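# Insert loose contact into housing cavity until it latches

## Task

Slide the free contact fully into the housing's vacant cavity, oriented so its red notched face points toward the red side of the housing, and push until it clicks into its latched position.

## Robot and tools

Robot: two arms, left_arm carrying a five-finger left hand and right_arm carrying a five-finger right hand (the left is the mirror of the right). Base poses in the scene frame: left_arm at (+0.030, +0.485, 0) m, right_arm at (-0.060, -0.382, 0) m, both nearly unrotated about z. Reference pages showing the task can be viewed with show_instructions (no arguments, nothing moves).

Scene frame: origin at table-top height midway between the arms' nominal bases; +x reaches out over the table, +y toward left_arm, +z up. Reported hand positions (metres), quat_wxyz orientations and velocities use this frame; readings may be off by a few centimetres.

Hand point: a point that rides with the palm, 0.15 m out from the wrist flange along the fingers. Its +z runs along straight fingers, +y leaves the palm, +x runs across the palm away from the thumb on the right hand (toward the thumb on the left). Straight fingertips sit about 0.06 m beyond it along +z and 0.06 m behind it along -y. A bracket on the little-finger side of the wrist can strike things; with the palm level the wrist may hang lower than the hand and reach the table first.

Row layout (shared by execute_actions and move): one flat list of 28 numbers, each in [-1, 1], covering both arms even if only one moves. Order: left_arm dx, dy, dz, rx, ry, rz; left hand little, ring, middle, index, thumb_bend, thumb_turn, force_limit, speed; then the same 14 for right_arm and right hand. The six pose numbers are offsets, not poses: they are measured from that arm's Hand target (its last commanded pose, shown in results) as it stood when the action or move began, along scene-frame axes, with rotation about the Hand target's position. Scale: 1.0 equals 0.6 m for dx/dy/dz and 180 degrees for rx/ry/rz, which form one rotation vector. Repeating an offset moves the arm further. Six zeros re-request the current Hand target. Commanded orientation is clipped to within 32 degrees of the measured one each step.

Hand numbers: for each finger motor -1 is open/straight and +1 curled; thumb_bend -1 straight to +1 fully bent; thumb_turn -1 beside the palm to +1 opposite the fingers. force_limit maps -1..+1 to roughly 0..10 N at the fingertip (0..15 N for the two thumb motors); closing stops when that load is reached. speed rises from near zero at -1 to full at +0.48 and stays full above. There is no 'unchanged' value: to keep a hand as is, resend the eight numbers of its last executed row (or, before any, its hand_measured six plus hand_force_limit and hand_speed). For a gentle grip close at speed -0.94 or below. With the thumb turned in front, the hand can grasp items about 0.035 to 0.065 m thick.

execute_actions: argument actions, a list of actions; each action is a table of up to 15 rows, one row per 1/30 s step, the last row held if fewer are given. Each row's offsets count from the action's starting Hand target, not from the previous row. Optional cameras: list of names (cam_high, cam_low, cam_left_wrist, cam_right_wrist), ["all"] or []. An empty actions list returns images of all cameras by default.

move: target is one 28-number row or a list of up to 15 rows, all offsets from the same starting Hand targets. The hand travels in a straight line; turns take the shorter way. speed: m/s per arm path, 0.002 to 3.6 (default 0.25), one value or one per target; rotation is capped at twice that in rad/s. blend: metres of corner rounding for lists (0 = stop at each). stop_force: 3 to 120 N, both arms; an arm halts when its wrist sensor feels that much push against its travel and usually backs off slightly. Not reliable while the hand rotates, and it may miss light loose parts. Omit it when pulling away from something the hand presses. zero (true default) re-zeros the sensor before the move. blocking=false returns early; cannot be combined with stop_force. The result ends with a move: line, e.g. done, off_target, moving, held or fault, plus limits such as paced or held. Moves do not avoid obstacles or the other arm; paths near an arm's own base can flip its shoulder, so route around.

wait: seconds 0 to 10; the arm holds its command, a running move continues. stop: brakes a running move. zoom_image: camera name plus region [x0, y0, x1, y1] in pixels, at most 504 by 504, on the newest image. zero_wrist_force: arm = left_arm or right_arm, subtracts the current reading. finished_scene: ends the scene irreversibly (scene 1, optional).

Results: Hand target, end_effector_position/quat, velocities (dropped when joint velocities read 'within noise'), Joint positions and torques, Wrist force/torque in the flange's own axes plus the peak since last shown, and hand_measured, hand_stopped_by (moving, target, force, stalled, fault) and hand_load_n, all six in motor order. A lost grip shows as hand_load_n dropping near 0. Hands often settle short of the Hand target; send the gap as an extra offset.

Cameras: cam_high and cam_low 896x504 fixed, two wrist fisheye cameras 672x504; calibration matrices are given and accurate to a few millimetres near the image centre.

Avoid: arms are stiff, so aiming even slightly past a firm contact can trigger a fault stop (about 150 N net force or a joint torque limit, e.g. 24.6 N m at wrist joints) that freezes the arm 10 s. Approach contacts slowly with stop_force. Do not collide arms or let one hand grip the other; a clearance check may hold commands. Do not drop parts, release moving ones, slam into fixed items, or overload fingers. Nothing may fall or be left off the table. Long stretched holds or pushing at unreachable poses heat motors (MOTOR HOT near 70 °C, forced stop at 85 °C). Loose objects may be nudged occasionally by outside pushes.

Each tool is called as a command line: name --argument value for each argument, lists and objects as JSON in quotes; but a table of rows of numbers goes row by row, as --pt "numbers of a row", without its own name.

Reference images:

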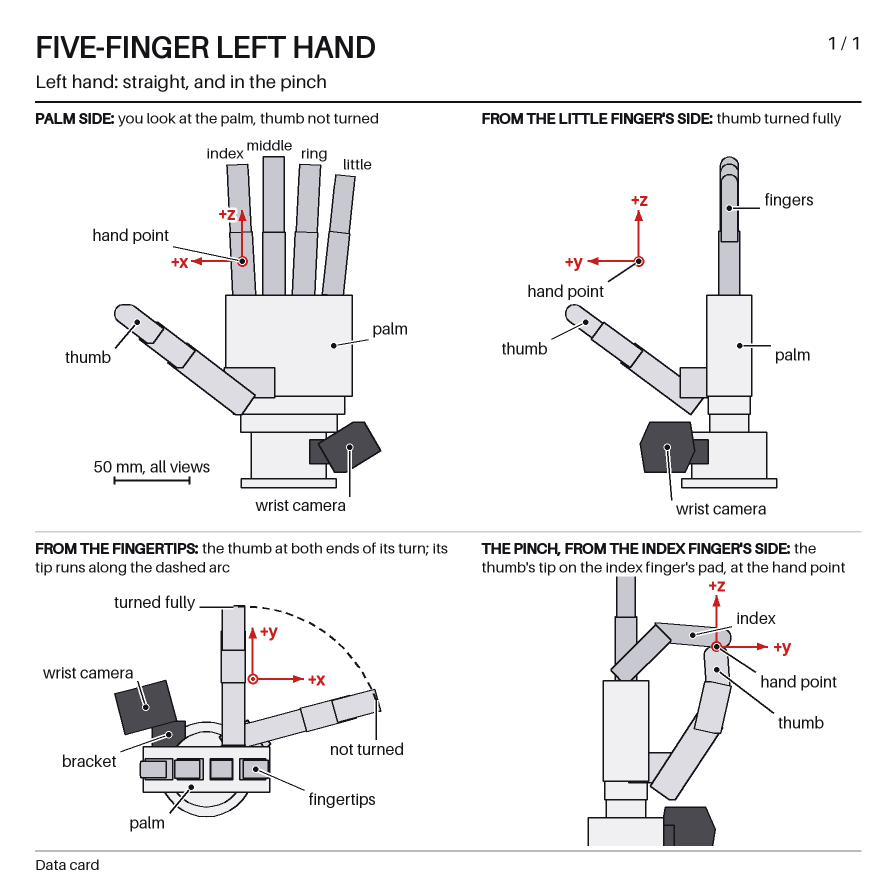

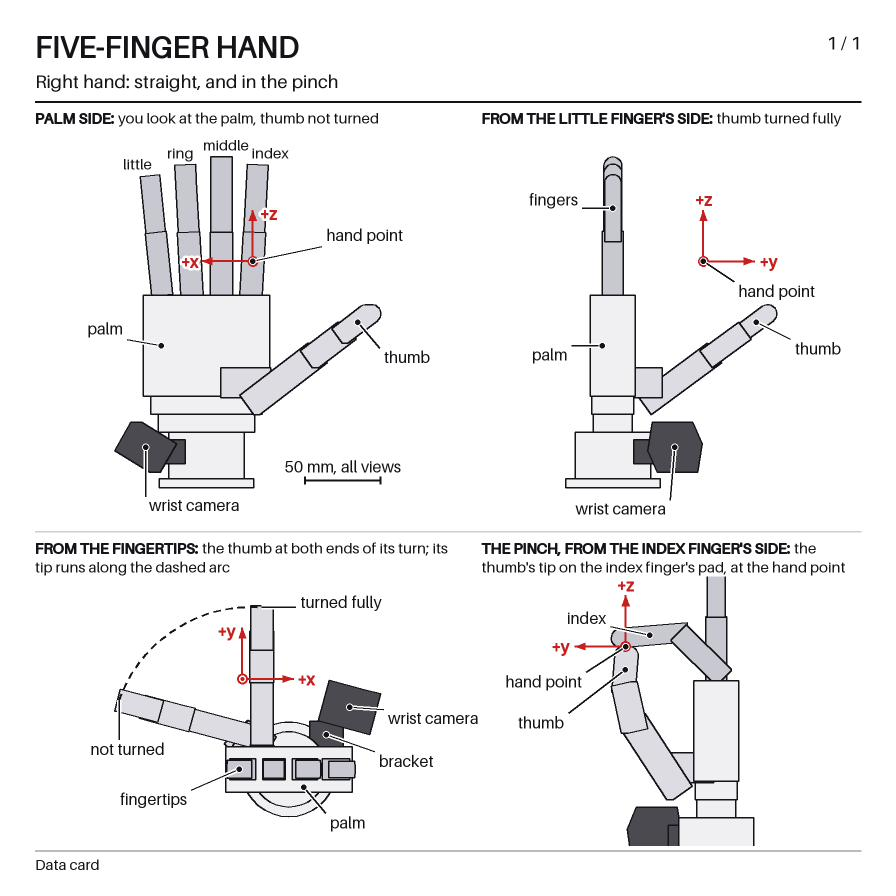

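## Session

execute_actions --actions '[]'

Scene clock: 0.00 s.
left_arm: end_effector_position=(+0.5652, +0.7131, +0.3246) hand_measured=(-1.000, -1.000, -1.000, -1.000, -1.000, -1.000) hand_load_n=(+0.0, +0.0, +0.0, +0.0, +0.0, +0.0) hand_stopped_by=(target, target, target, target, target, target) hand_force_limit=0.00 hand_speed=-0.80 end_effector_quat_wxyz=(-0.361, +0.864, -0.198, +0.291) | right_arm: end_effector_position=(+0.5624, -0.7421, +0.3590) hand_measured=(-1.000, -1.000, -1.000, -1.000, -1.000, -1.000) hand_load_n=(+0.0, +0.0, +0.0, +0.0, +0.0, +0.0) hand_stopped_by=(target, target, target, target, target, target) hand_force_limit=0.00 hand_speed=-0.80 end_effector_quat_wxyz=(+0.094, -0.204, +0.818, -0.530)
Joint positions: left_arm=[3.894 -1.65 -1.502 2.543 -1.492 2.742] | right_arm=[-0.542 -1.094 0.919 0.675 2.072 -2.954]
Joint velocities: within noise
Joint torques (N m): no reading
Wrist force (N): no reading
Wrist torque (N m): no reading
Wrist force, peak (N): no reading
Hand target: left_arm +0.5652, +0.7131, +0.3246; -0.361, +0.864, -0.198, +0.291 | right_arm +0.5624, -0.7421, +0.3590; +0.094, -0.204, +0.818, -0.530

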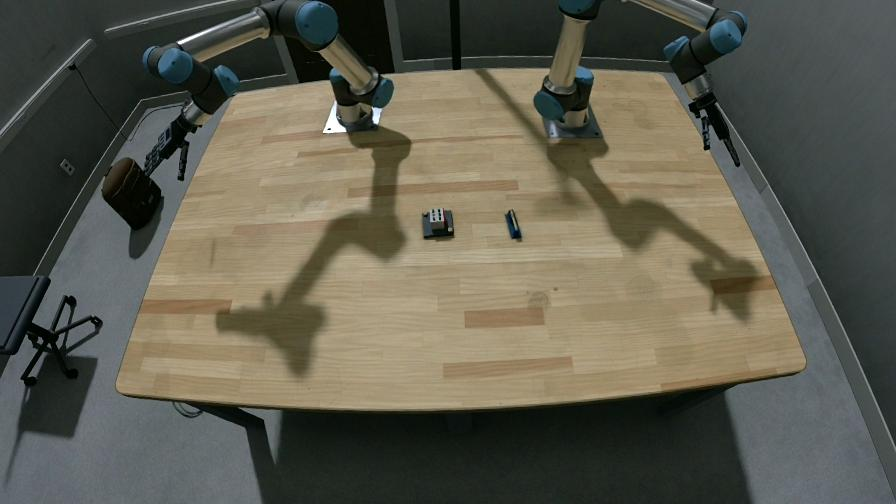

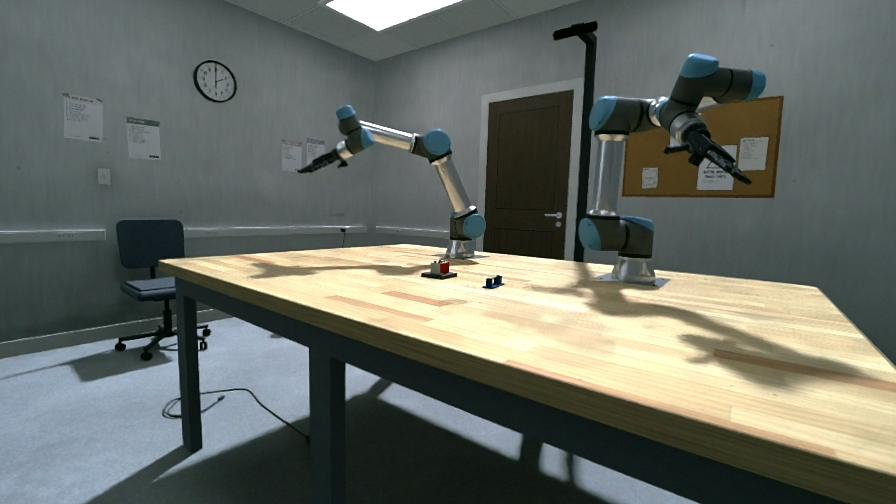

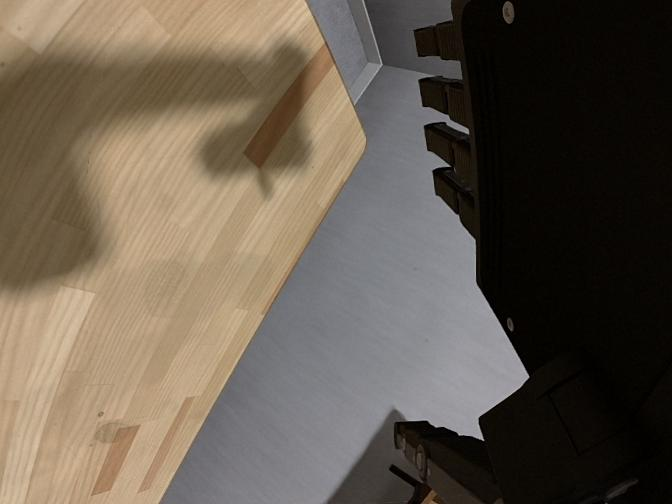

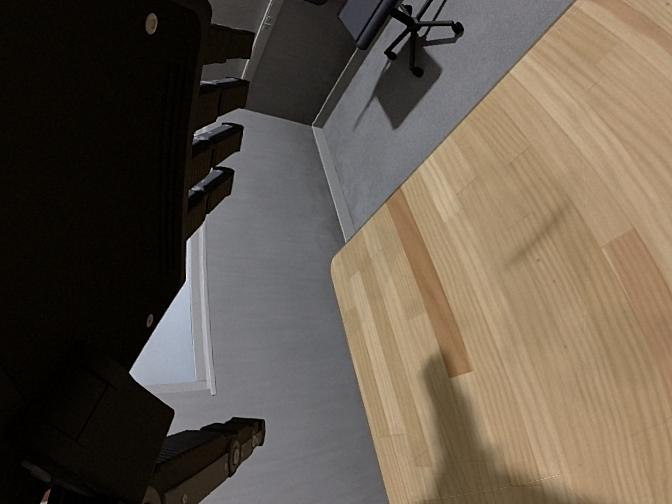

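zoom_image --camera "cam_high" --region '[400, 190, 540, 260]'

zoom_image --camera "cam_low" --region '[400, 240, 540, 310]'

Scaled by 3.600 from the camera's 896x504 image, which has a finer 1280x720 frame.

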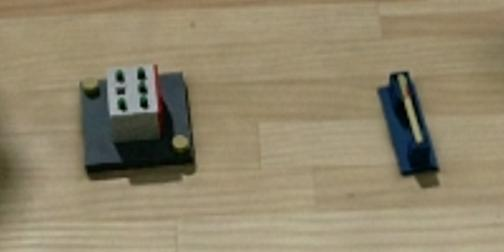

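Scaled by 3.600 from the camera's 896x504 image, which has a finer 1280x720 frame.

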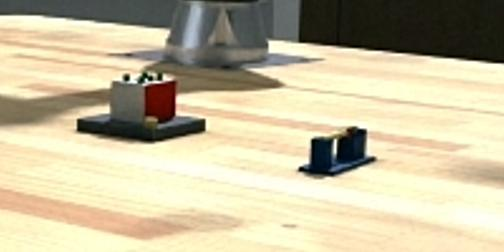

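move --target '[0.118, -0.722, -0.22, 0.164, 0.002, -0.794, -1, -1, -1, -1, -1, -1, 0.0, -0.8, 0, 0, 0, 0, 0, 0, -1, -1, -1, -1, -1, -1, 0.0, -0.8]' --speed 0.4 --cameras '["cam_high", "cam_left_wrist"]'

Scene clock: 9.87 s.
left_arm: end_effector_position=(+0.6360, +0.2799, +0.1926) hand_measured=(-1.000, -1.000, -1.000, -1.000, -1.000, -1.000) hand_load_n=(+0.0, +0.0, -0.5, +0.0, +0.0, +0.0) hand_stopped_by=(target, target, target, target, target, target) hand_force_limit=0.00 hand_speed=-0.80 end_effector_quat_wxyz=(-0.001, +0.001, +0.924, -0.383) | right_arm: end_effector_position=(+0.5624, -0.7421, +0.3590) hand_measured=(-1.000, -1.000, -1.000, -1.000, -1.000, -1.000) hand_load_n=(+0.0, +0.0, -0.5, +0.0, +0.0, +0.0) hand_stopped_by=(target, target, target, target, target, target) hand_force_limit=0.00 hand_speed=-0.80 end_effector_quat_wxyz=(+0.094, -0.204, +0.818, -0.530)
Joint positions: left_arm=[3.231 -2.479 -0.719 1.525 -0.79 4.856] | right_arm=[-0.542 -1.094 0.919 0.675 2.072 -2.954]
Joint torques (N m): left_arm=[-10.06 40.82 30.82 -4.04 -0.37 3.01] | right_arm=[-1.34 -38.1 -22.37 -0.24 0.54 0.06]
Wrist force (N): left_arm=[0.1 -0.4 0.0] | right_arm=[-0.1 0.1 -0.1]
Wrist torque (N m): left_arm=[-0.02 -0.07 -0.12] | right_arm=[0.03 0.02 -0.01]
Wrist force, peak (N): left_arm=[0.1 -1.0 0.7] | right_arm=[0.2 -0.2 -0.7]
Hand target: left_arm +0.6360, +0.2799, +0.1926; -0.001, +0.001, +0.924, -0.383 | right_arm +0.5624, -0.7421, +0.3590; +0.094, -0.204, +0.818, -0.530
Off the commanded pose: left_arm 0.000 m, 0 deg | right_arm 0.000 m, 0 deg.
move: done
camera_calibration:
cam_left_wrist: T_world_to_cam=[[-0.254098, -0.673901, 0.693752, 0.214667], [-0.82872, 0.521523, 0.203068, 0.34107], [-0.498656, -0.523327, -0.690993, 0.713869], [0, 0, 0, 1]] pos_world=[0.693172, 0.340375, 0.275092]
Images, in order (width x height): cam_high 896x504, cam_left_wrist 672x504.

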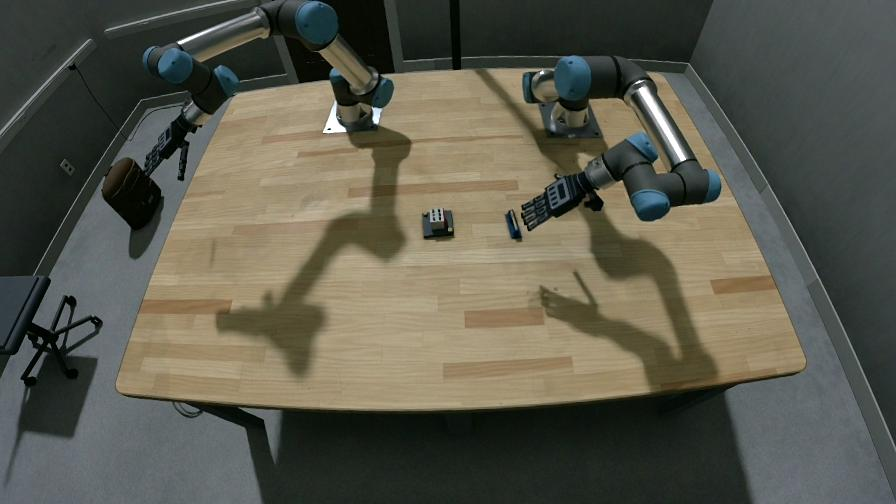

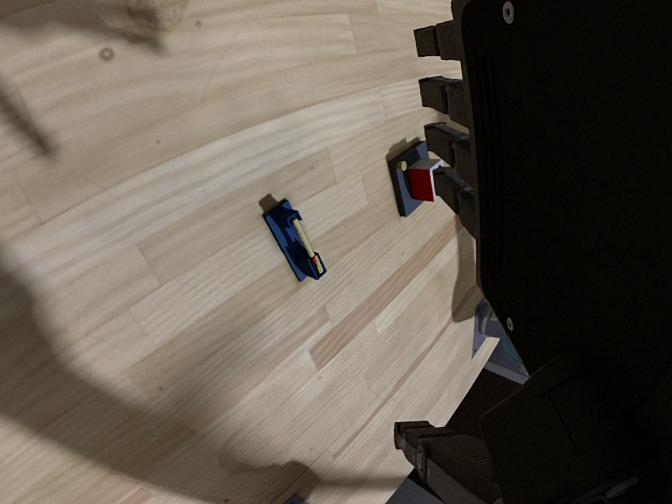

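zoom_image --camera "cam_left_wrist" --region '[240, 180, 350, 290]'

zoom_image --camera "cam_left_wrist" --region '[380, 130, 460, 220]'

Scaled by 4.582 from the camera's 672x504 image, which has a finer 960x720 frame.

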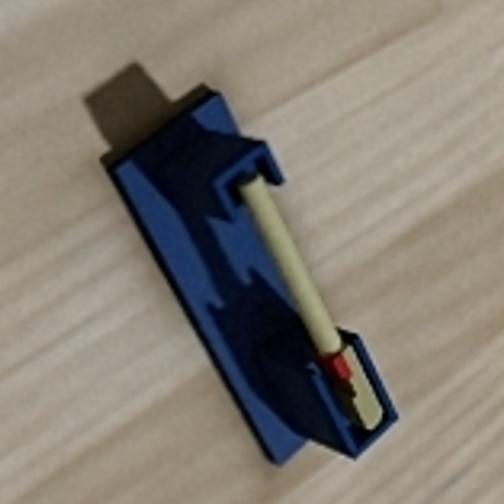

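Scaled by 5.600 from the camera's 672x504 image, which has a finer 960x720 frame.

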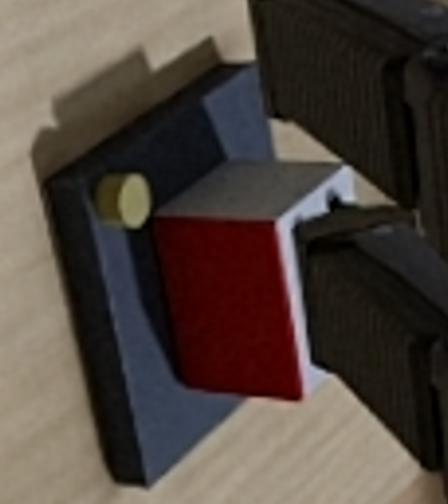

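move --target '[-0.1, -0.112, -0.175, 0, 0, 0, -1, -1, -1, -1, -1, -1, 0.0, -0.8, 0, 0, 0, 0, 0, 0, -1, -1, -1, -1, -1, -1, 0.0, -0.8]' --speed 0.2 --cameras '["cam_low", "cam_left_wrist"]'

zoom_image --camera "cam_left_wrist" --region '[220, 130, 420, 330]'

zoom_image --camera "cam_low" --region '[420, 180, 660, 310]'

Scene clock: 12.63 s.
left_arm: end_effector_position=(+0.5760, +0.2127, +0.0876) hand_measured=(-1.000, -1.000, -1.000, -1.000, -1.000, -1.000) hand_load_n=(+0.0, +0.0, +0.0, +0.0, +0.0, +0.0) hand_stopped_by=(target, target, target, target, target, target) hand_force_limit=0.00 hand_speed=-0.80 end_effector_quat_wxyz=(-0.001, +0.001, +0.924, -0.383) | right_arm: end_effector_position=(+0.5624, -0.7421, +0.3590) hand_measured=(-1.000, -1.000, -1.000, -1.000, -1.000, -1.000) hand_load_n=(+0.0, +0.0, +0.0, -0.5, +0.0, +0.0) hand_stopped_by=(target, target, target, target, target, target) hand_force_limit=0.00 hand_speed=-0.80 end_effector_quat_wxyz=(+0.094, -0.204, +0.818, -0.530)
Joint positions: left_arm=[3.124 -2.399 -1.115 1.947 -0.785 4.706] | right_arm=[-0.542 -1.094 0.919 0.675 2.072 -2.954]
Joint torques (N m): left_arm=[-10.63 64.8 3.58 -0.83 0.27 -2.97] | right_arm=[-0.99 -38.37 -22.64 -0.25 0.49 0.04]
Wrist force (N): left_arm=[-0.1 -0.4 0.1] | right_arm=[0.2 0.1 -0.2]
Wrist torque (N m): left_arm=[-0.03 -0.03 -0.06] | right_arm=[0.03 -0.03 0.01]
Wrist force, peak (N): left_arm=[0.0 -0.7 -0.8] | right_arm=[0.4 0.3 -0.4]
Hand target: left_arm +0.5760, +0.2127, +0.0876; -0.001, +0.001, +0.924, -0.383 | right_arm +0.5624, -0.7421, +0.3590; +0.094, -0.204, +0.818, -0.530
Off the commanded pose: left_arm 0.000 m, 0 deg | right_arm 0.000 m, 0 deg.
move: done
camera_calibration:
cam_left_wrist: T_world_to_cam=[[-0.254148, -0.673826, 0.693806, 0.226937], [-0.828577, 0.52171, 0.203171, 0.347619], [-0.498868, -0.523237, -0.690908, 0.576442], [0, 0, 0, 1]] pos_world=[0.633273, 0.273175, 0.170192]
Images, in order (width x height): cam_low 896x504, cam_left_wrist 672x504.

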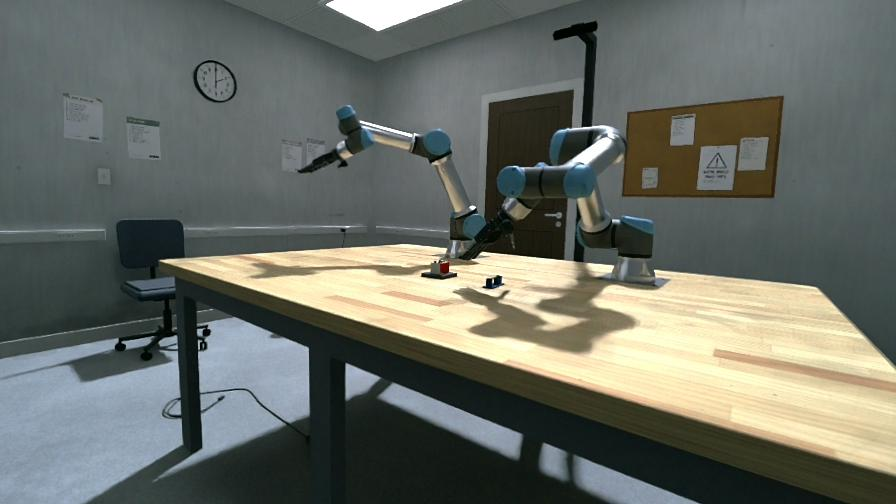

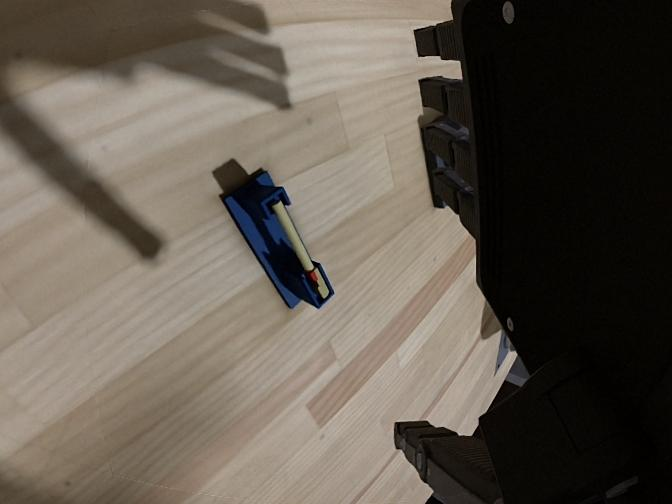

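Scaled by 2.520 from the camera's 672x504 image, which has a finer 960x720 frame.

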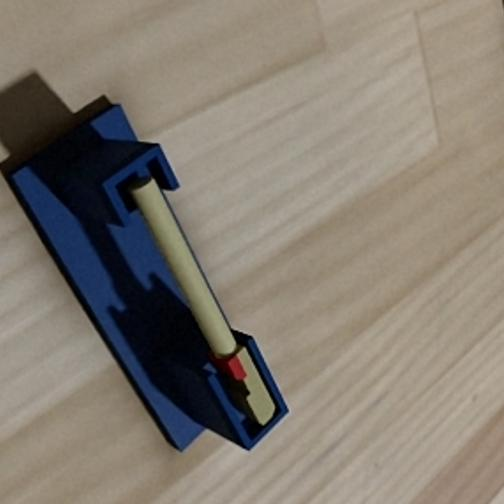

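Scaled by 2.100 from the camera's 896x504 image, which has a finer 1280x720 frame.

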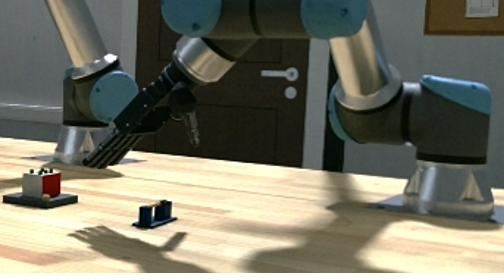

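move --target '[0.012, -0.32, 0.07, 0, 0, 0, -1, -1, -1, -1, -1, -1, 0.0, -0.8, 0, 0, 0, 0, 0, 0, -1, -1, -1, -1, -1, -1, 0.0, -0.8]' --speed 0.25 --cameras '["cam_high", "cam_left_wrist"]'

zoom_image --camera "cam_left_wrist" --region '[260, 180, 420, 340]'

Scene clock: 16.03 s.
left_arm: end_effector_position=(+0.5832, +0.0207, +0.1296) hand_measured=(-1.000, -1.000, -1.000, -1.000, -1.000, -1.000) hand_load_n=(+0.0, +0.0, +0.0, +0.0, +0.0, +0.0) hand_stopped_by=(target, target, target, target, target, target) hand_force_limit=0.00 hand_speed=-0.80 end_effector_quat_wxyz=(-0.001, +0.001, +0.924, -0.383) | right_arm: end_effector_position=(+0.5624, -0.7421, +0.3590) hand_measured=(-1.000, -1.000, -1.000, -1.000, -1.000, -1.000) hand_load_n=(+0.0, +0.0, +0.0, +0.0, +0.0, -0.5) hand_stopped_by=(target, target, target, target, target, target) hand_force_limit=0.00 hand_speed=-0.80 end_effector_quat_wxyz=(+0.094, -0.204, +0.818, -0.530)
Joint positions: left_arm=[2.818 -2.586 -0.577 1.889 -0.832 4.286] | right_arm=[-0.542 -1.094 0.919 0.675 2.072 -2.954]
Joint torques (N m): left_arm=[-9.42 45.12 31.11 -3.66 -0.58 3.07] | right_arm=[-0.82 -38.61 -22 -0.18 0.51 0.12]
Wrist force (N): left_arm=[0.2 -0.2 0.0] | right_arm=[0.0 -0.1 -0.6]
Wrist torque (N m): left_arm=[0.00 -0.09 -0.06] | right_arm=[0.02 0.01 0.00]
Wrist force, peak (N): left_arm=[0.3 -1.7 0.6] | right_arm=[0.0 0.3 -0.6]
Hand target: left_arm +0.5832, +0.0207, +0.1296; -0.001, +0.001, +0.924, -0.383 | right_arm +0.5624, -0.7421, +0.3590; +0.094, -0.204, +0.818, -0.530
Off the commanded pose: left_arm 0.000 m, 0 deg | right_arm 0.000 m, 0 deg.
move: done
camera_calibration:
cam_left_wrist: T_world_to_cam=[[-0.254155, -0.673865, 0.693766, 0.0703128], [-0.828702, 0.521571, 0.203021, 0.44528], [-0.498657, -0.523326, -0.690993, 0.508362], [0, 0, 0, 1]] pos_world=[0.640373, 0.0811751, 0.212092]
Images, in order (width x height): cam_high 896x504, cam_left_wrist 672x504.

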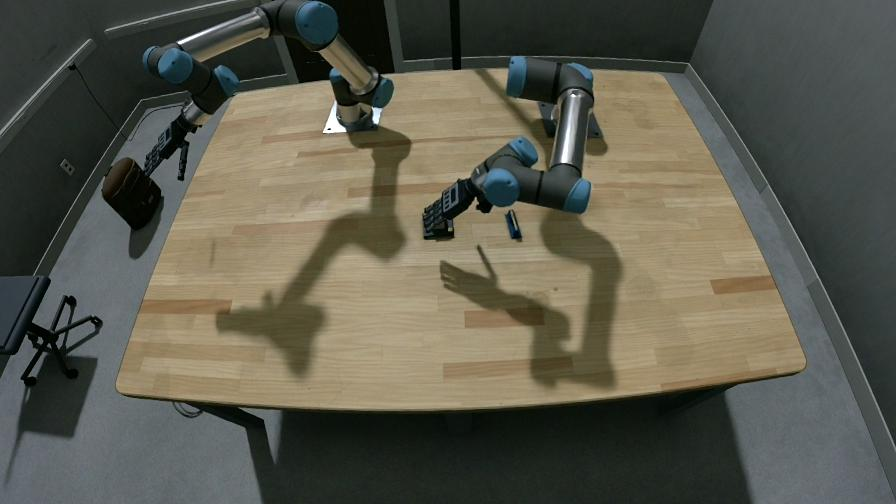

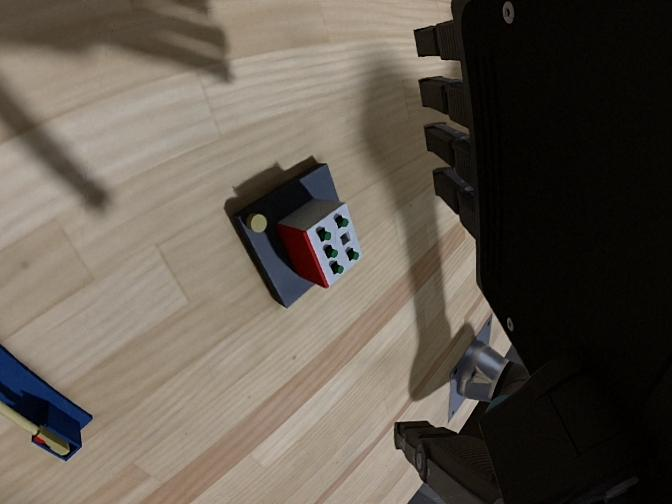

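Scaled by 3.150 from the camera's 672x504 image, which has a finer 960x720 frame.

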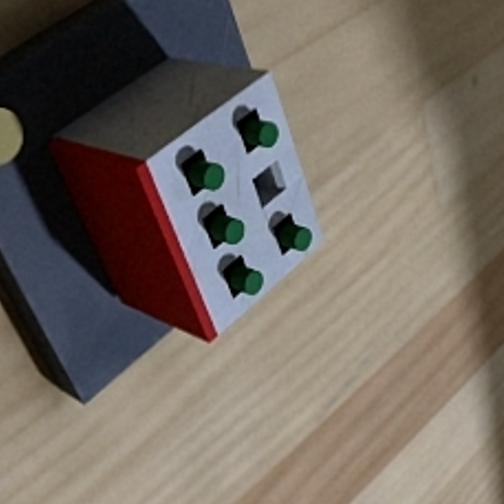

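move --target '[-0.042, 0.305, -0.14, 0, 0, 0, -1, -1, -1, -1, -1, -1, 0.0, -0.8, 0, 0, 0, 0, 0, 0, -1, -1, -1, -1, -1, -1, 0.0, -0.8]' --speed 0.2 --cameras '["cam_left_wrist"]'

zoom_image --camera "cam_left_wrist" --region '[200, 120, 440, 360]'

Scene clock: 19.50 s.
left_arm: end_effector_position=(+0.5580, +0.2036, +0.0456) hand_measured=(-1.000, -1.000, -1.000, -1.000, -1.000, -1.000) hand_load_n=(+0.0, +0.0, +0.0, +0.0, +0.0, -0.5) hand_stopped_by=(target, target, target, target, target, target) hand_force_limit=0.00 hand_speed=-0.80 end_effector_quat_wxyz=(-0.001, +0.001, +0.924, -0.383) | right_arm: end_effector_position=(+0.5624, -0.7421, +0.3590) hand_measured=(-1.000, -1.000, -1.000, -1.000, -1.000, -1.000) hand_load_n=(+0.0, +0.0, +0.0, +0.0, +0.0, -0.5) hand_stopped_by=(target, target, target, target, target, target) hand_force_limit=0.00 hand_speed=-0.80 end_effector_quat_wxyz=(+0.094, -0.204, +0.818, -0.530)
Joint positions: left_arm=[3.108 -2.405 -1.217 2.071 -0.785 4.683] | right_arm=[-0.542 -1.094 0.919 0.675 2.072 -2.954]
Joint torques (N m): left_arm=[6.47 64.68 4.29 -0.83 3.46 3.19] | right_arm=[-0.8 -38.46 -22.66 -0.29 0.64 0.02]
Wrist force (N): left_arm=[0.0 -0.6 0.0] | right_arm=[0.1 0.1 -0.2]
Wrist torque (N m): left_arm=[-0.03 -0.05 -0.11] | right_arm=[0.02 -0.01 0.00]
Wrist force, peak (N): left_arm=[0.2 -1.5 0.4] | right_arm=[0.2 0.3 -0.6]
Hand target: left_arm +0.5580, +0.2037, +0.0456; -0.001, +0.001, +0.924, -0.383 | right_arm +0.5624, -0.7421, +0.3590; +0.094, -0.204, +0.818, -0.530
Off the commanded pose: left_arm 0.000 m, 0 deg | right_arm 0.000 m, 0 deg.
move: done
camera_calibration:
cam_left_wrist: T_world_to_cam=[[-0.254139, -0.673911, 0.693728, 0.245397], [-0.828646, 0.52161, 0.203145, 0.346058], [-0.498757, -0.523228, -0.690995, 0.533624], [0, 0, 0, 1]] pos_world=[0.615273, 0.264075, 0.128192]
Images, in order (width x height): cam_left_wrist 672x504.

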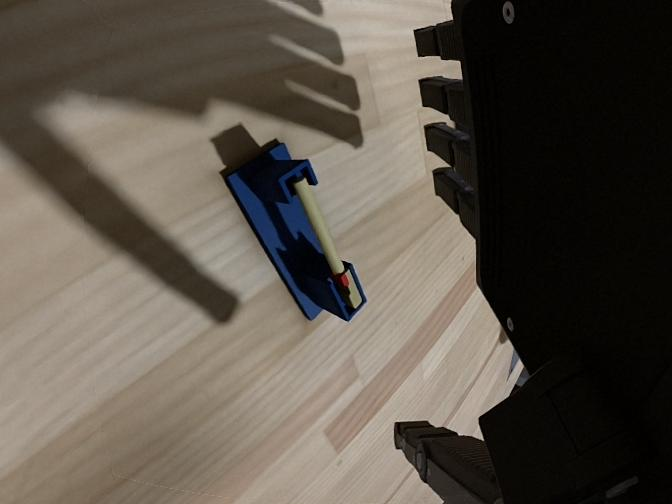

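Scaled by 2.100 from the camera's 672x504 image, which has a finer 960x720 frame.

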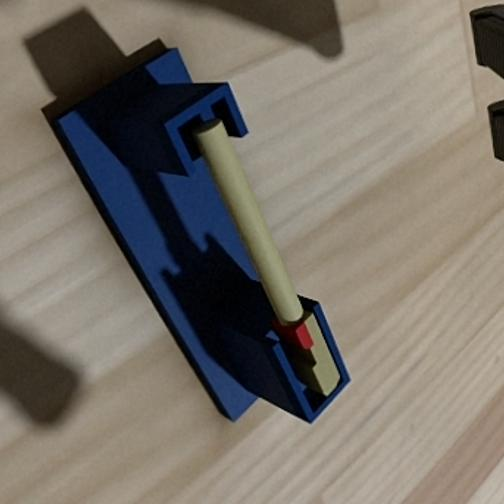

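zoom_image --camera "cam_left_wrist" --region '[310, 240, 380, 330]'

zoom_image --camera "cam_left_wrist" --region '[270, 140, 340, 210]'

Scaled by 5.600 from the camera's 672x504 image, which has a finer 960x720 frame.

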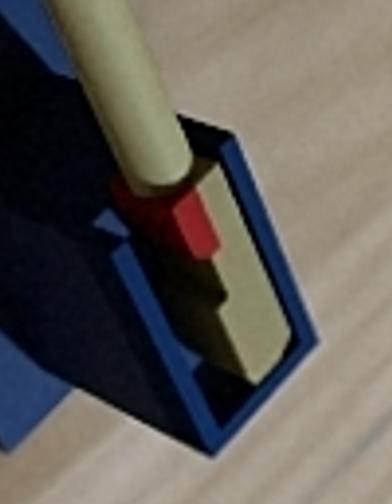

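Scaled by 7.200 from the camera's 672x504 image, which has a finer 960x720 frame.

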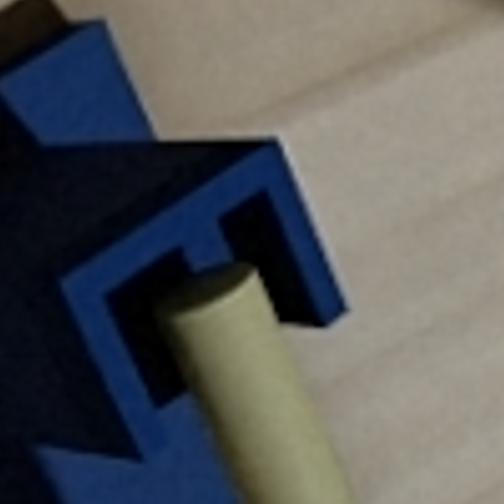

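move --pt "0 0 0.1 0 0 0 -1 -1 -0.15 -0.05 -0.3 1 0.0 0.0 0 0 0 0 0 0 -1 -1 -1 -1 -1 -1 0.0 -0.8" --pt "-0.0133 -0.0595 0.057 -0.0832 -0.0047 0.0359 -1 -1 -0.15 -0.05 -0.3 1 0.0 0.0 0 0 0 0 0 0 -1 -1 -1 -1 -1 -1 0.0 -0.8" --speed 0.2 --cameras '["cam_high", "cam_low", "cam_left_wrist"]'

Scene clock: 33.50 s.
left_arm: end_effector_position=(+0.5500, +0.1680, +0.0798) hand_measured=(-1.000, -1.000, -0.150, -0.050, -0.300, +1.000) hand_load_n=(+0.0, +0.0, +0.0, +0.0, +0.0, +0.0) hand_stopped_by=(target, target, target, target, target, target) hand_force_limit=0.00 hand_speed=0.00 end_effector_quat_wxyz=(+0.028, -0.048, +0.865, -0.499) | right_arm: end_effector_position=(+0.5624, -0.7421, +0.3590) hand_measured=(-1.000, -1.000, -1.000, -1.000, -1.000, -1.000) hand_load_n=(+0.0, +0.0, +0.0, +0.0, +0.0, +0.0) hand_stopped_by=(target, target, target, target, target, target) hand_force_limit=0.00 hand_speed=-0.80 end_effector_quat_wxyz=(+0.094, -0.204, +0.818, -0.530)
Joint positions: left_arm=[3.142 -2.321 -1.355 2.276 -0.532 4.514] | right_arm=[-0.542 -1.094 0.919 0.675 2.072 -2.954]
Joint torques (N m): left_arm=[7.82 59.89 1.98 -0.39 3.41 -2.66] | right_arm=[-1.29 -38.96 -22.16 -0.26 0.68 0.05]
Wrist force (N): left_arm=[-0.1 -0.5 0.2] | right_arm=[0.1 -0.1 -0.1]
Wrist torque (N m): left_arm=[-0.07 0.02 -0.01] | right_arm=[-0.01 -0.01 0.00]
Wrist force, peak (N): left_arm=[0.0 -1.3 -0.3] | right_arm=[0.3 0.3 -0.4]
Hand target: left_arm +0.5500, +0.1680, +0.0798; +0.028, -0.048, +0.865, -0.499 | right_arm +0.5624, -0.7421, +0.3590; +0.094, -0.204, +0.818, -0.530
Off the commanded pose: left_arm 0.000 m, 0 deg | right_arm 0.000 m, 0 deg.
move: done
camera_calibration:
cam_left_wrist: T_world_to_cam=[[-0.199206, -0.497266, 0.844419, 0.123754], [-0.886183, 0.459251, 0.0613879, 0.404521], [-0.418326, -0.736081, -0.532154, 0.513453], [0, 0, 0, 1]] pos_world=[0.597923, 0.253705, 0.143904]
Images, in order (width x height): cam_high 896x504, cam_low 896x504, cam_left_wrist 672x504.

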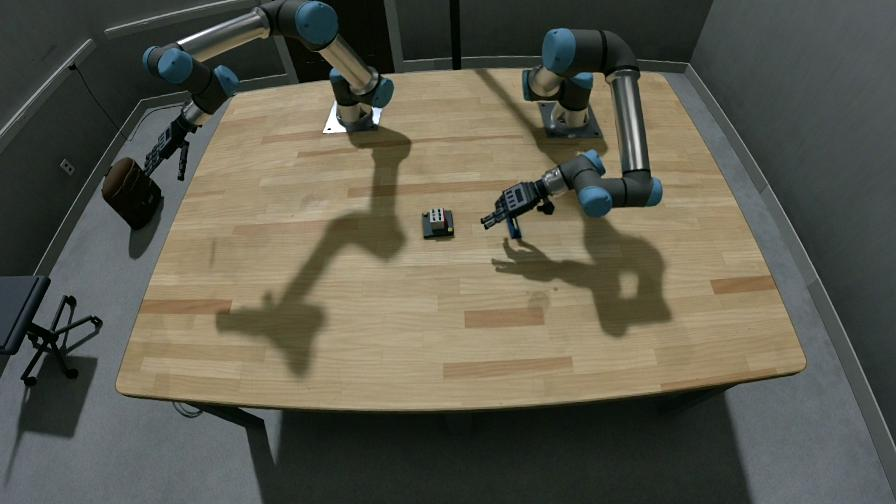

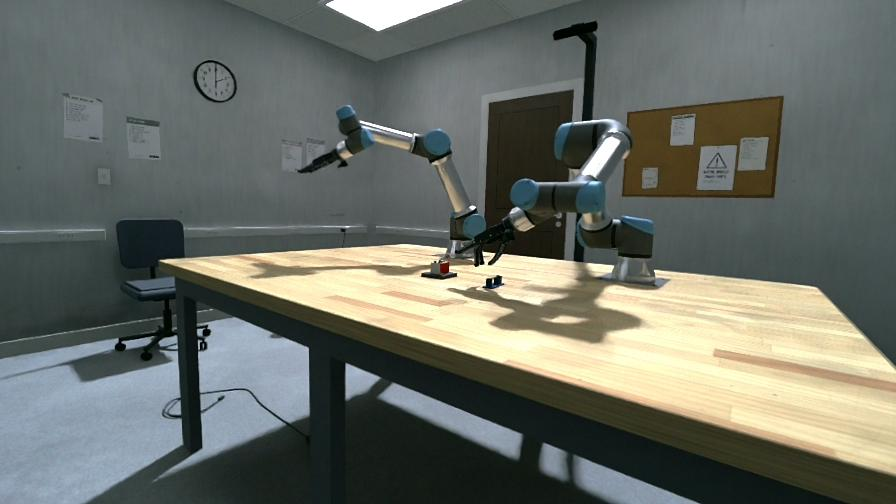

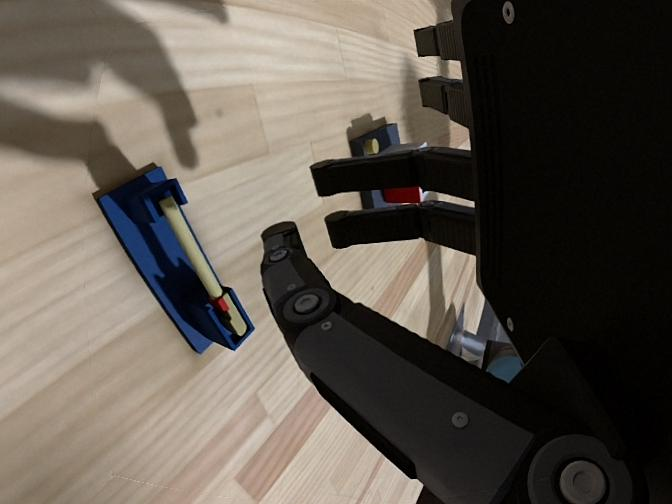

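zoom_image --camera "cam_left_wrist" --region '[80, 150, 360, 360]'

Scaled by 1.800 from the camera's 672x504 image, which has a finer 960x720 frame.

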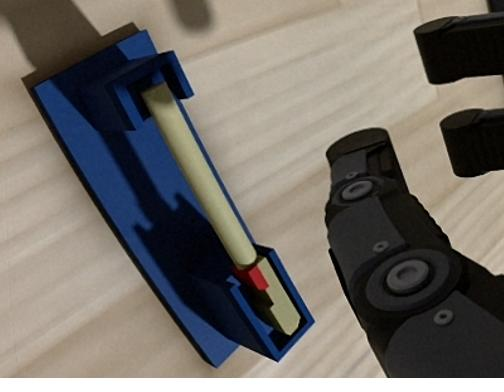

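move --target '[0.0018, 0.0255, -0.0535, 0, 0, 0, -1, -1, -0.15, -0.05, -0.3, 1, 0.0, 0.0, 0, 0, 0, 0, 0, 0, -1, -1, -1, -1, -1, -1, 0.0, -0.8]' --speed 0.1 --cameras '["cam_left_wrist"]'

zoom_image --camera "cam_left_wrist" --region '[180, 130, 430, 380]'

Scene clock: 35.77 s.
left_arm: end_effector_position=(+0.5511, +0.1832, +0.0478) hand_measured=(-1.000, -1.000, -0.150, -0.050, -0.300, +1.000) hand_load_n=(-0.5, +0.0, +0.0, +0.0, +0.0, +0.0) hand_stopped_by=(target, target, target, target, target, target) hand_force_limit=0.00 hand_speed=0.00 end_effector_quat_wxyz=(+0.028, -0.048, +0.865, -0.499) | right_arm: end_effector_position=(+0.5624, -0.7421, +0.3590) hand_measured=(-1.000, -1.000, -1.000, -1.000, -1.000, -1.000) hand_load_n=(+0.0, +0.0, +0.0, -0.5, +0.0, +0.0) hand_stopped_by=(target, target, target, target, target, target) hand_force_limit=0.00 hand_speed=-0.80 end_effector_quat_wxyz=(+0.094, -0.204, +0.818, -0.530)
Joint positions: left_arm=[3.171 -2.365 -1.382 2.3 -0.528 4.57] | right_arm=[-0.542 -1.094 0.919 0.675 2.072 -2.954]
Joint torques (N m): left_arm=[7.49 34.49 2.81 -0.69 3.56 3.29] | right_arm=[-1.64 -38.92 -22.15 -0.26 0.52 0.04]
Wrist force (N): left_arm=[-0.3 -0.5 0.2] | right_arm=[-0.1 0.0 -0.1]
Wrist torque (N m): left_arm=[-0.06 0.04 -0.12] | right_arm=[0.01 0.01 -0.01]
Wrist force, peak (N): left_arm=[-0.2 -1.3 0.0] | right_arm=[-0.1 0.3 -0.5]
Hand target: left_arm +0.5511, +0.1833, +0.0477; +0.028, -0.048, +0.865, -0.499 | right_arm +0.5624, -0.7421, +0.3590; +0.094, -0.204, +0.818, -0.530
Off the commanded pose: left_arm 0.000 m, 0 deg | right_arm 0.000 m, 0 deg.
move: done
camera_calibration:
cam_left_wrist: T_world_to_cam=[[-0.199136, -0.497214, 0.844466, 0.158521], [-0.886281, 0.459073, 0.0613014, 0.40046], [-0.418152, -0.736227, -0.532089, 0.508031], [0, 0, 0, 1]] pos_world=[0.598922, 0.269005, 0.111903]
Images, in order (width x height): cam_left_wrist 672x504.

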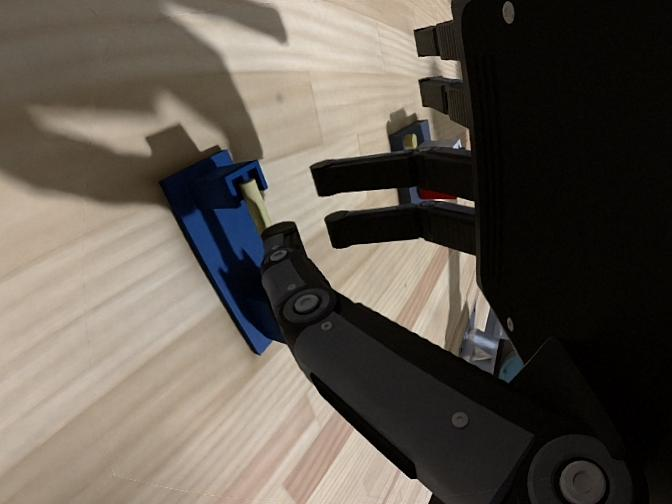

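Scaled by 2.016 from the camera's 672x504 image, which has a finer 960x720 frame.

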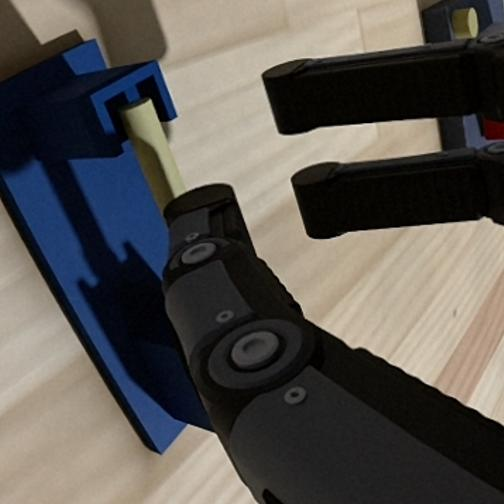

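move --target '[-0.0052, 0.0255, -0.0285, 0, 0, 0, -1, -1, 0.0, 0.0, -0.3, 1, 0.0, 0.0, 0, 0, 0, 0, 0, 0, -1, -1, -1, -1, -1, -1, 0.0, -0.8]' --speed 0.04 --stop_force 6 --cameras '["cam_left_wrist", "cam_low"]'

zoom_image --camera "cam_left_wrist" --region '[180, 130, 430, 380]'

zoom_image --camera "cam_low" --region '[440, 210, 560, 310]'

Scene clock: 39.27 s.
left_arm: end_effector_position=(+0.5480, +0.1986, +0.0306) hand_measured=(-1.000, -1.000, +0.000, +0.000, -0.300, +1.000) hand_load_n=(+0.0, +0.0, +0.0, +0.0, +0.0, +0.0) hand_stopped_by=(target, target, target, target, target, target) hand_force_limit=0.00 hand_speed=0.00 end_effector_quat_wxyz=(+0.028, -0.048, +0.865, -0.499) | right_arm: end_effector_position=(+0.5624, -0.7421, +0.3590) hand_measured=(-1.000, -1.000, -1.000, -1.000, -1.000, -1.000) hand_load_n=(+0.0, +0.0, +0.0, +0.0, +0.0, +0.0) hand_stopped_by=(target, target, target, target, target, target) hand_force_limit=0.00 hand_speed=-0.80 end_effector_quat_wxyz=(+0.094, -0.204, +0.818, -0.530)
Joint positions: left_arm=[3.201 -2.385 -1.413 2.299 -0.525 4.629] | right_arm=[-0.542 -1.094 0.919 0.675 2.072 -2.954]
Joint torques (N m): left_arm=[6.03 34.67 2.51 -3.96 3.59 2.92] | right_arm=[-0.74 -38.98 -22.43 -0.3 0.58 0.09]
Wrist force (N): left_arm=[0.1 -0.5 0.2] | right_arm=[0.2 0.5 -0.1]
Wrist torque (N m): left_arm=[-0.05 -0.03 -0.09] | right_arm=[0.09 -0.02 0.03]
Wrist force, peak (N): left_arm=[-0.3 -0.7 0.3] | right_arm=[0.2 0.3 -0.5]
Hand target: left_arm +0.5480, +0.1986, +0.0306; +0.028, -0.048, +0.865, -0.499 | right_arm +0.5624, -0.7421, +0.3590; +0.094, -0.204, +0.818, -0.530
Off the commanded pose: left_arm 0.000 m, 0 deg | right_arm 0.000 m, 0 deg.
move: done
camera_calibration:
cam_left_wrist: T_world_to_cam=[[-0.199062, -0.497251, 0.844462, 0.180003], [-0.886298, 0.45903, 0.0613706, 0.391759], [-0.41815, -0.736228, -0.532089, 0.508847], [0, 0, 0, 1]] pos_world=[0.595822, 0.284305, 0.0947033]
Images, in order (width x height): cam_low 896x504, cam_left_wrist 672x504.

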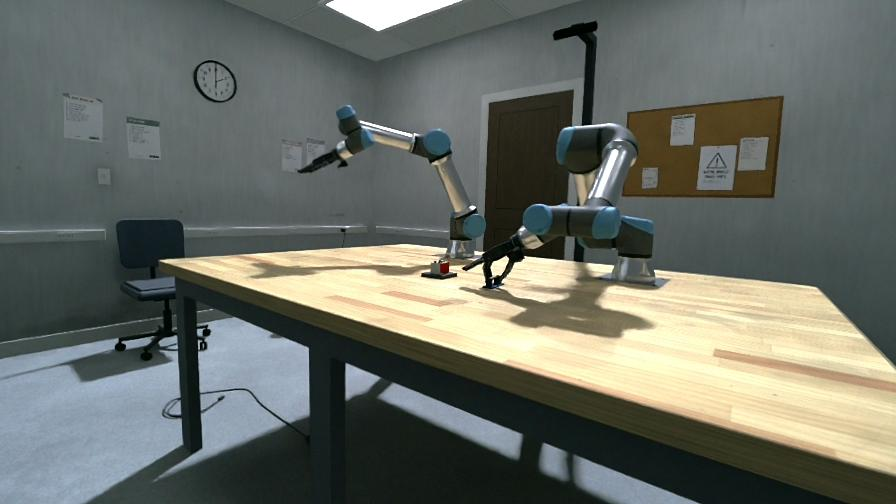

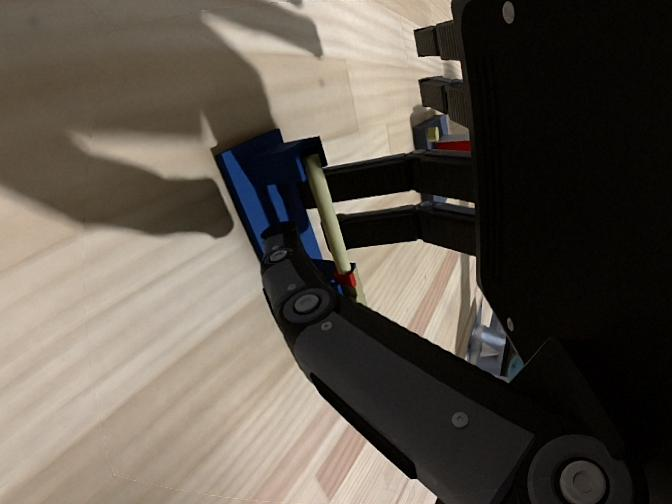

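Scaled by 2.016 from the camera's 672x504 image, which has a finer 960x720 frame.

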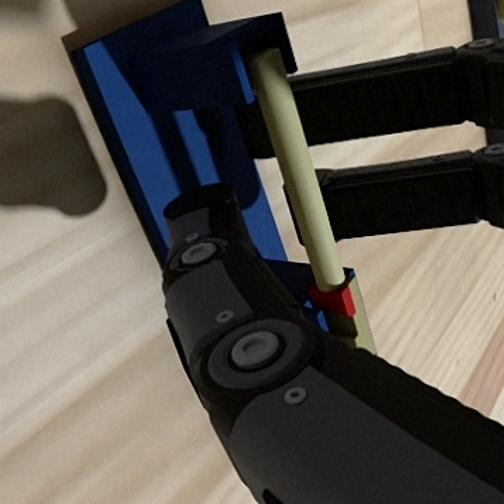

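Scaled by 4.200 from the camera's 896x504 image, which has a finer 1280x720 frame.

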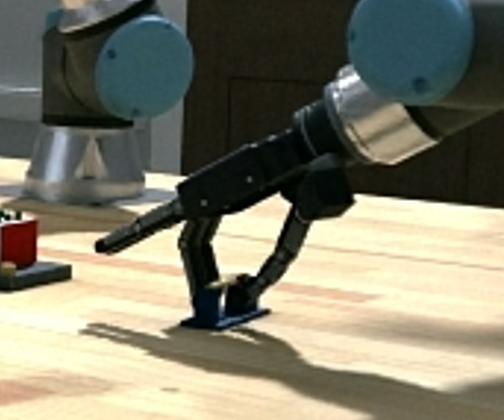

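move --pt "-0.0003 0.0025 -0.0043 0 0 0 -1 -1 0.0 0.0 -0.3 1 0.0 0.0 0 0 0 0 0 0 -1 -1 -1 -1 -1 -1 0.0 -0.8" --pt "-0.0003 0.0025 -0.0043 0 0 0 -1 -1 0.0 0.0 -0.03 1 -0.7 -0.8 0 0 0 0 0 0 -1 -1 -1 -1 -1 -1 0.0 -0.8" --speed 0.04 --cameras '["cam_left_wrist"]'

zoom_image --camera "cam_left_wrist" --region '[230, 130, 400, 300]'

Scene clock: 43.17 s.
left_arm: end_effector_position=(+0.5478, +0.2001, +0.0280) hand_measured=(-1.000, -1.000, +0.000, +0.000, -0.030, +1.000) hand_load_n=(+0.0, -0.5, +0.0, -0.5, +0.0, +0.0) hand_stopped_by=(target, target, target, target, target, target) hand_force_limit=-0.70 hand_speed=-0.80 end_effector_quat_wxyz=(+0.028, -0.048, +0.865, -0.499) | right_arm: end_effector_position=(+0.5624, -0.7421, +0.3590) hand_measured=(-1.000, -1.000, -1.000, -1.000, -1.000, -1.000) hand_load_n=(+0.0, +0.0, +0.0, +0.0, +0.0, +0.0) hand_stopped_by=(target, target, target, target, target, target) hand_force_limit=0.00 hand_speed=-0.80 end_effector_quat_wxyz=(+0.094, -0.204, +0.818, -0.530)
Joint positions: left_arm=[3.204 -2.389 -1.415 2.301 -0.524 4.635] | right_arm=[-0.542 -1.094 0.919 0.675 2.072 -2.954]
Joint torques (N m): left_arm=[5.65 33.54 1.85 -0.88 3.48 3.08] | right_arm=[-1.18 -39.58 -22.59 -0.39 0.62 0.12]
Wrist force (N): left_arm=[-0.1 -0.4 0.1] | right_arm=[0.1 0.2 -0.3]
Wrist torque (N m): left_arm=[-0.03 0.00 -0.11] | right_arm=[0.05 -0.01 0.01]
Wrist force, peak (N): left_arm=[-0.2 -0.7 0.3] | right_arm=[0.0 0.3 -0.6]
Hand target: left_arm +0.5478, +0.2001, +0.0280; +0.028, -0.048, +0.865, -0.499 | right_arm +0.5624, -0.7421, +0.3590; +0.094, -0.204, +0.818, -0.530
Off the commanded pose: left_arm 0.000 m, 0 deg | right_arm 0.000 m, 0 deg.
move: done
camera_calibration:
cam_left_wrist: T_world_to_cam=[[-0.199062, -0.497251, 0.844462, 0.182905], [-0.886298, 0.45903, 0.0613706, 0.391053], [-0.41815, -0.736228, -0.532089, 0.508484], [0, 0, 0, 1]] pos_world=[0.595622, 0.285805, 0.0921033]
Images, in order (width x height): cam_left_wrist 672x504.

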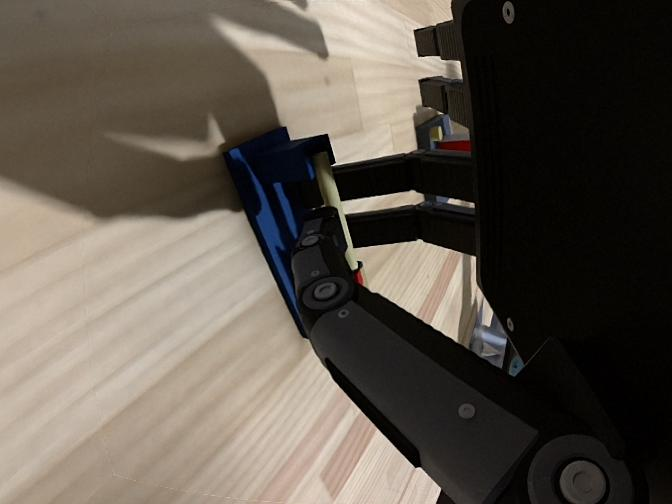

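Scaled by 2.965 from the camera's 672x504 image, which has a finer 960x720 frame.

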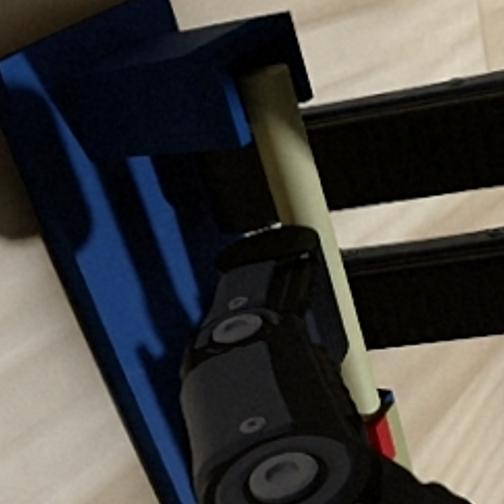

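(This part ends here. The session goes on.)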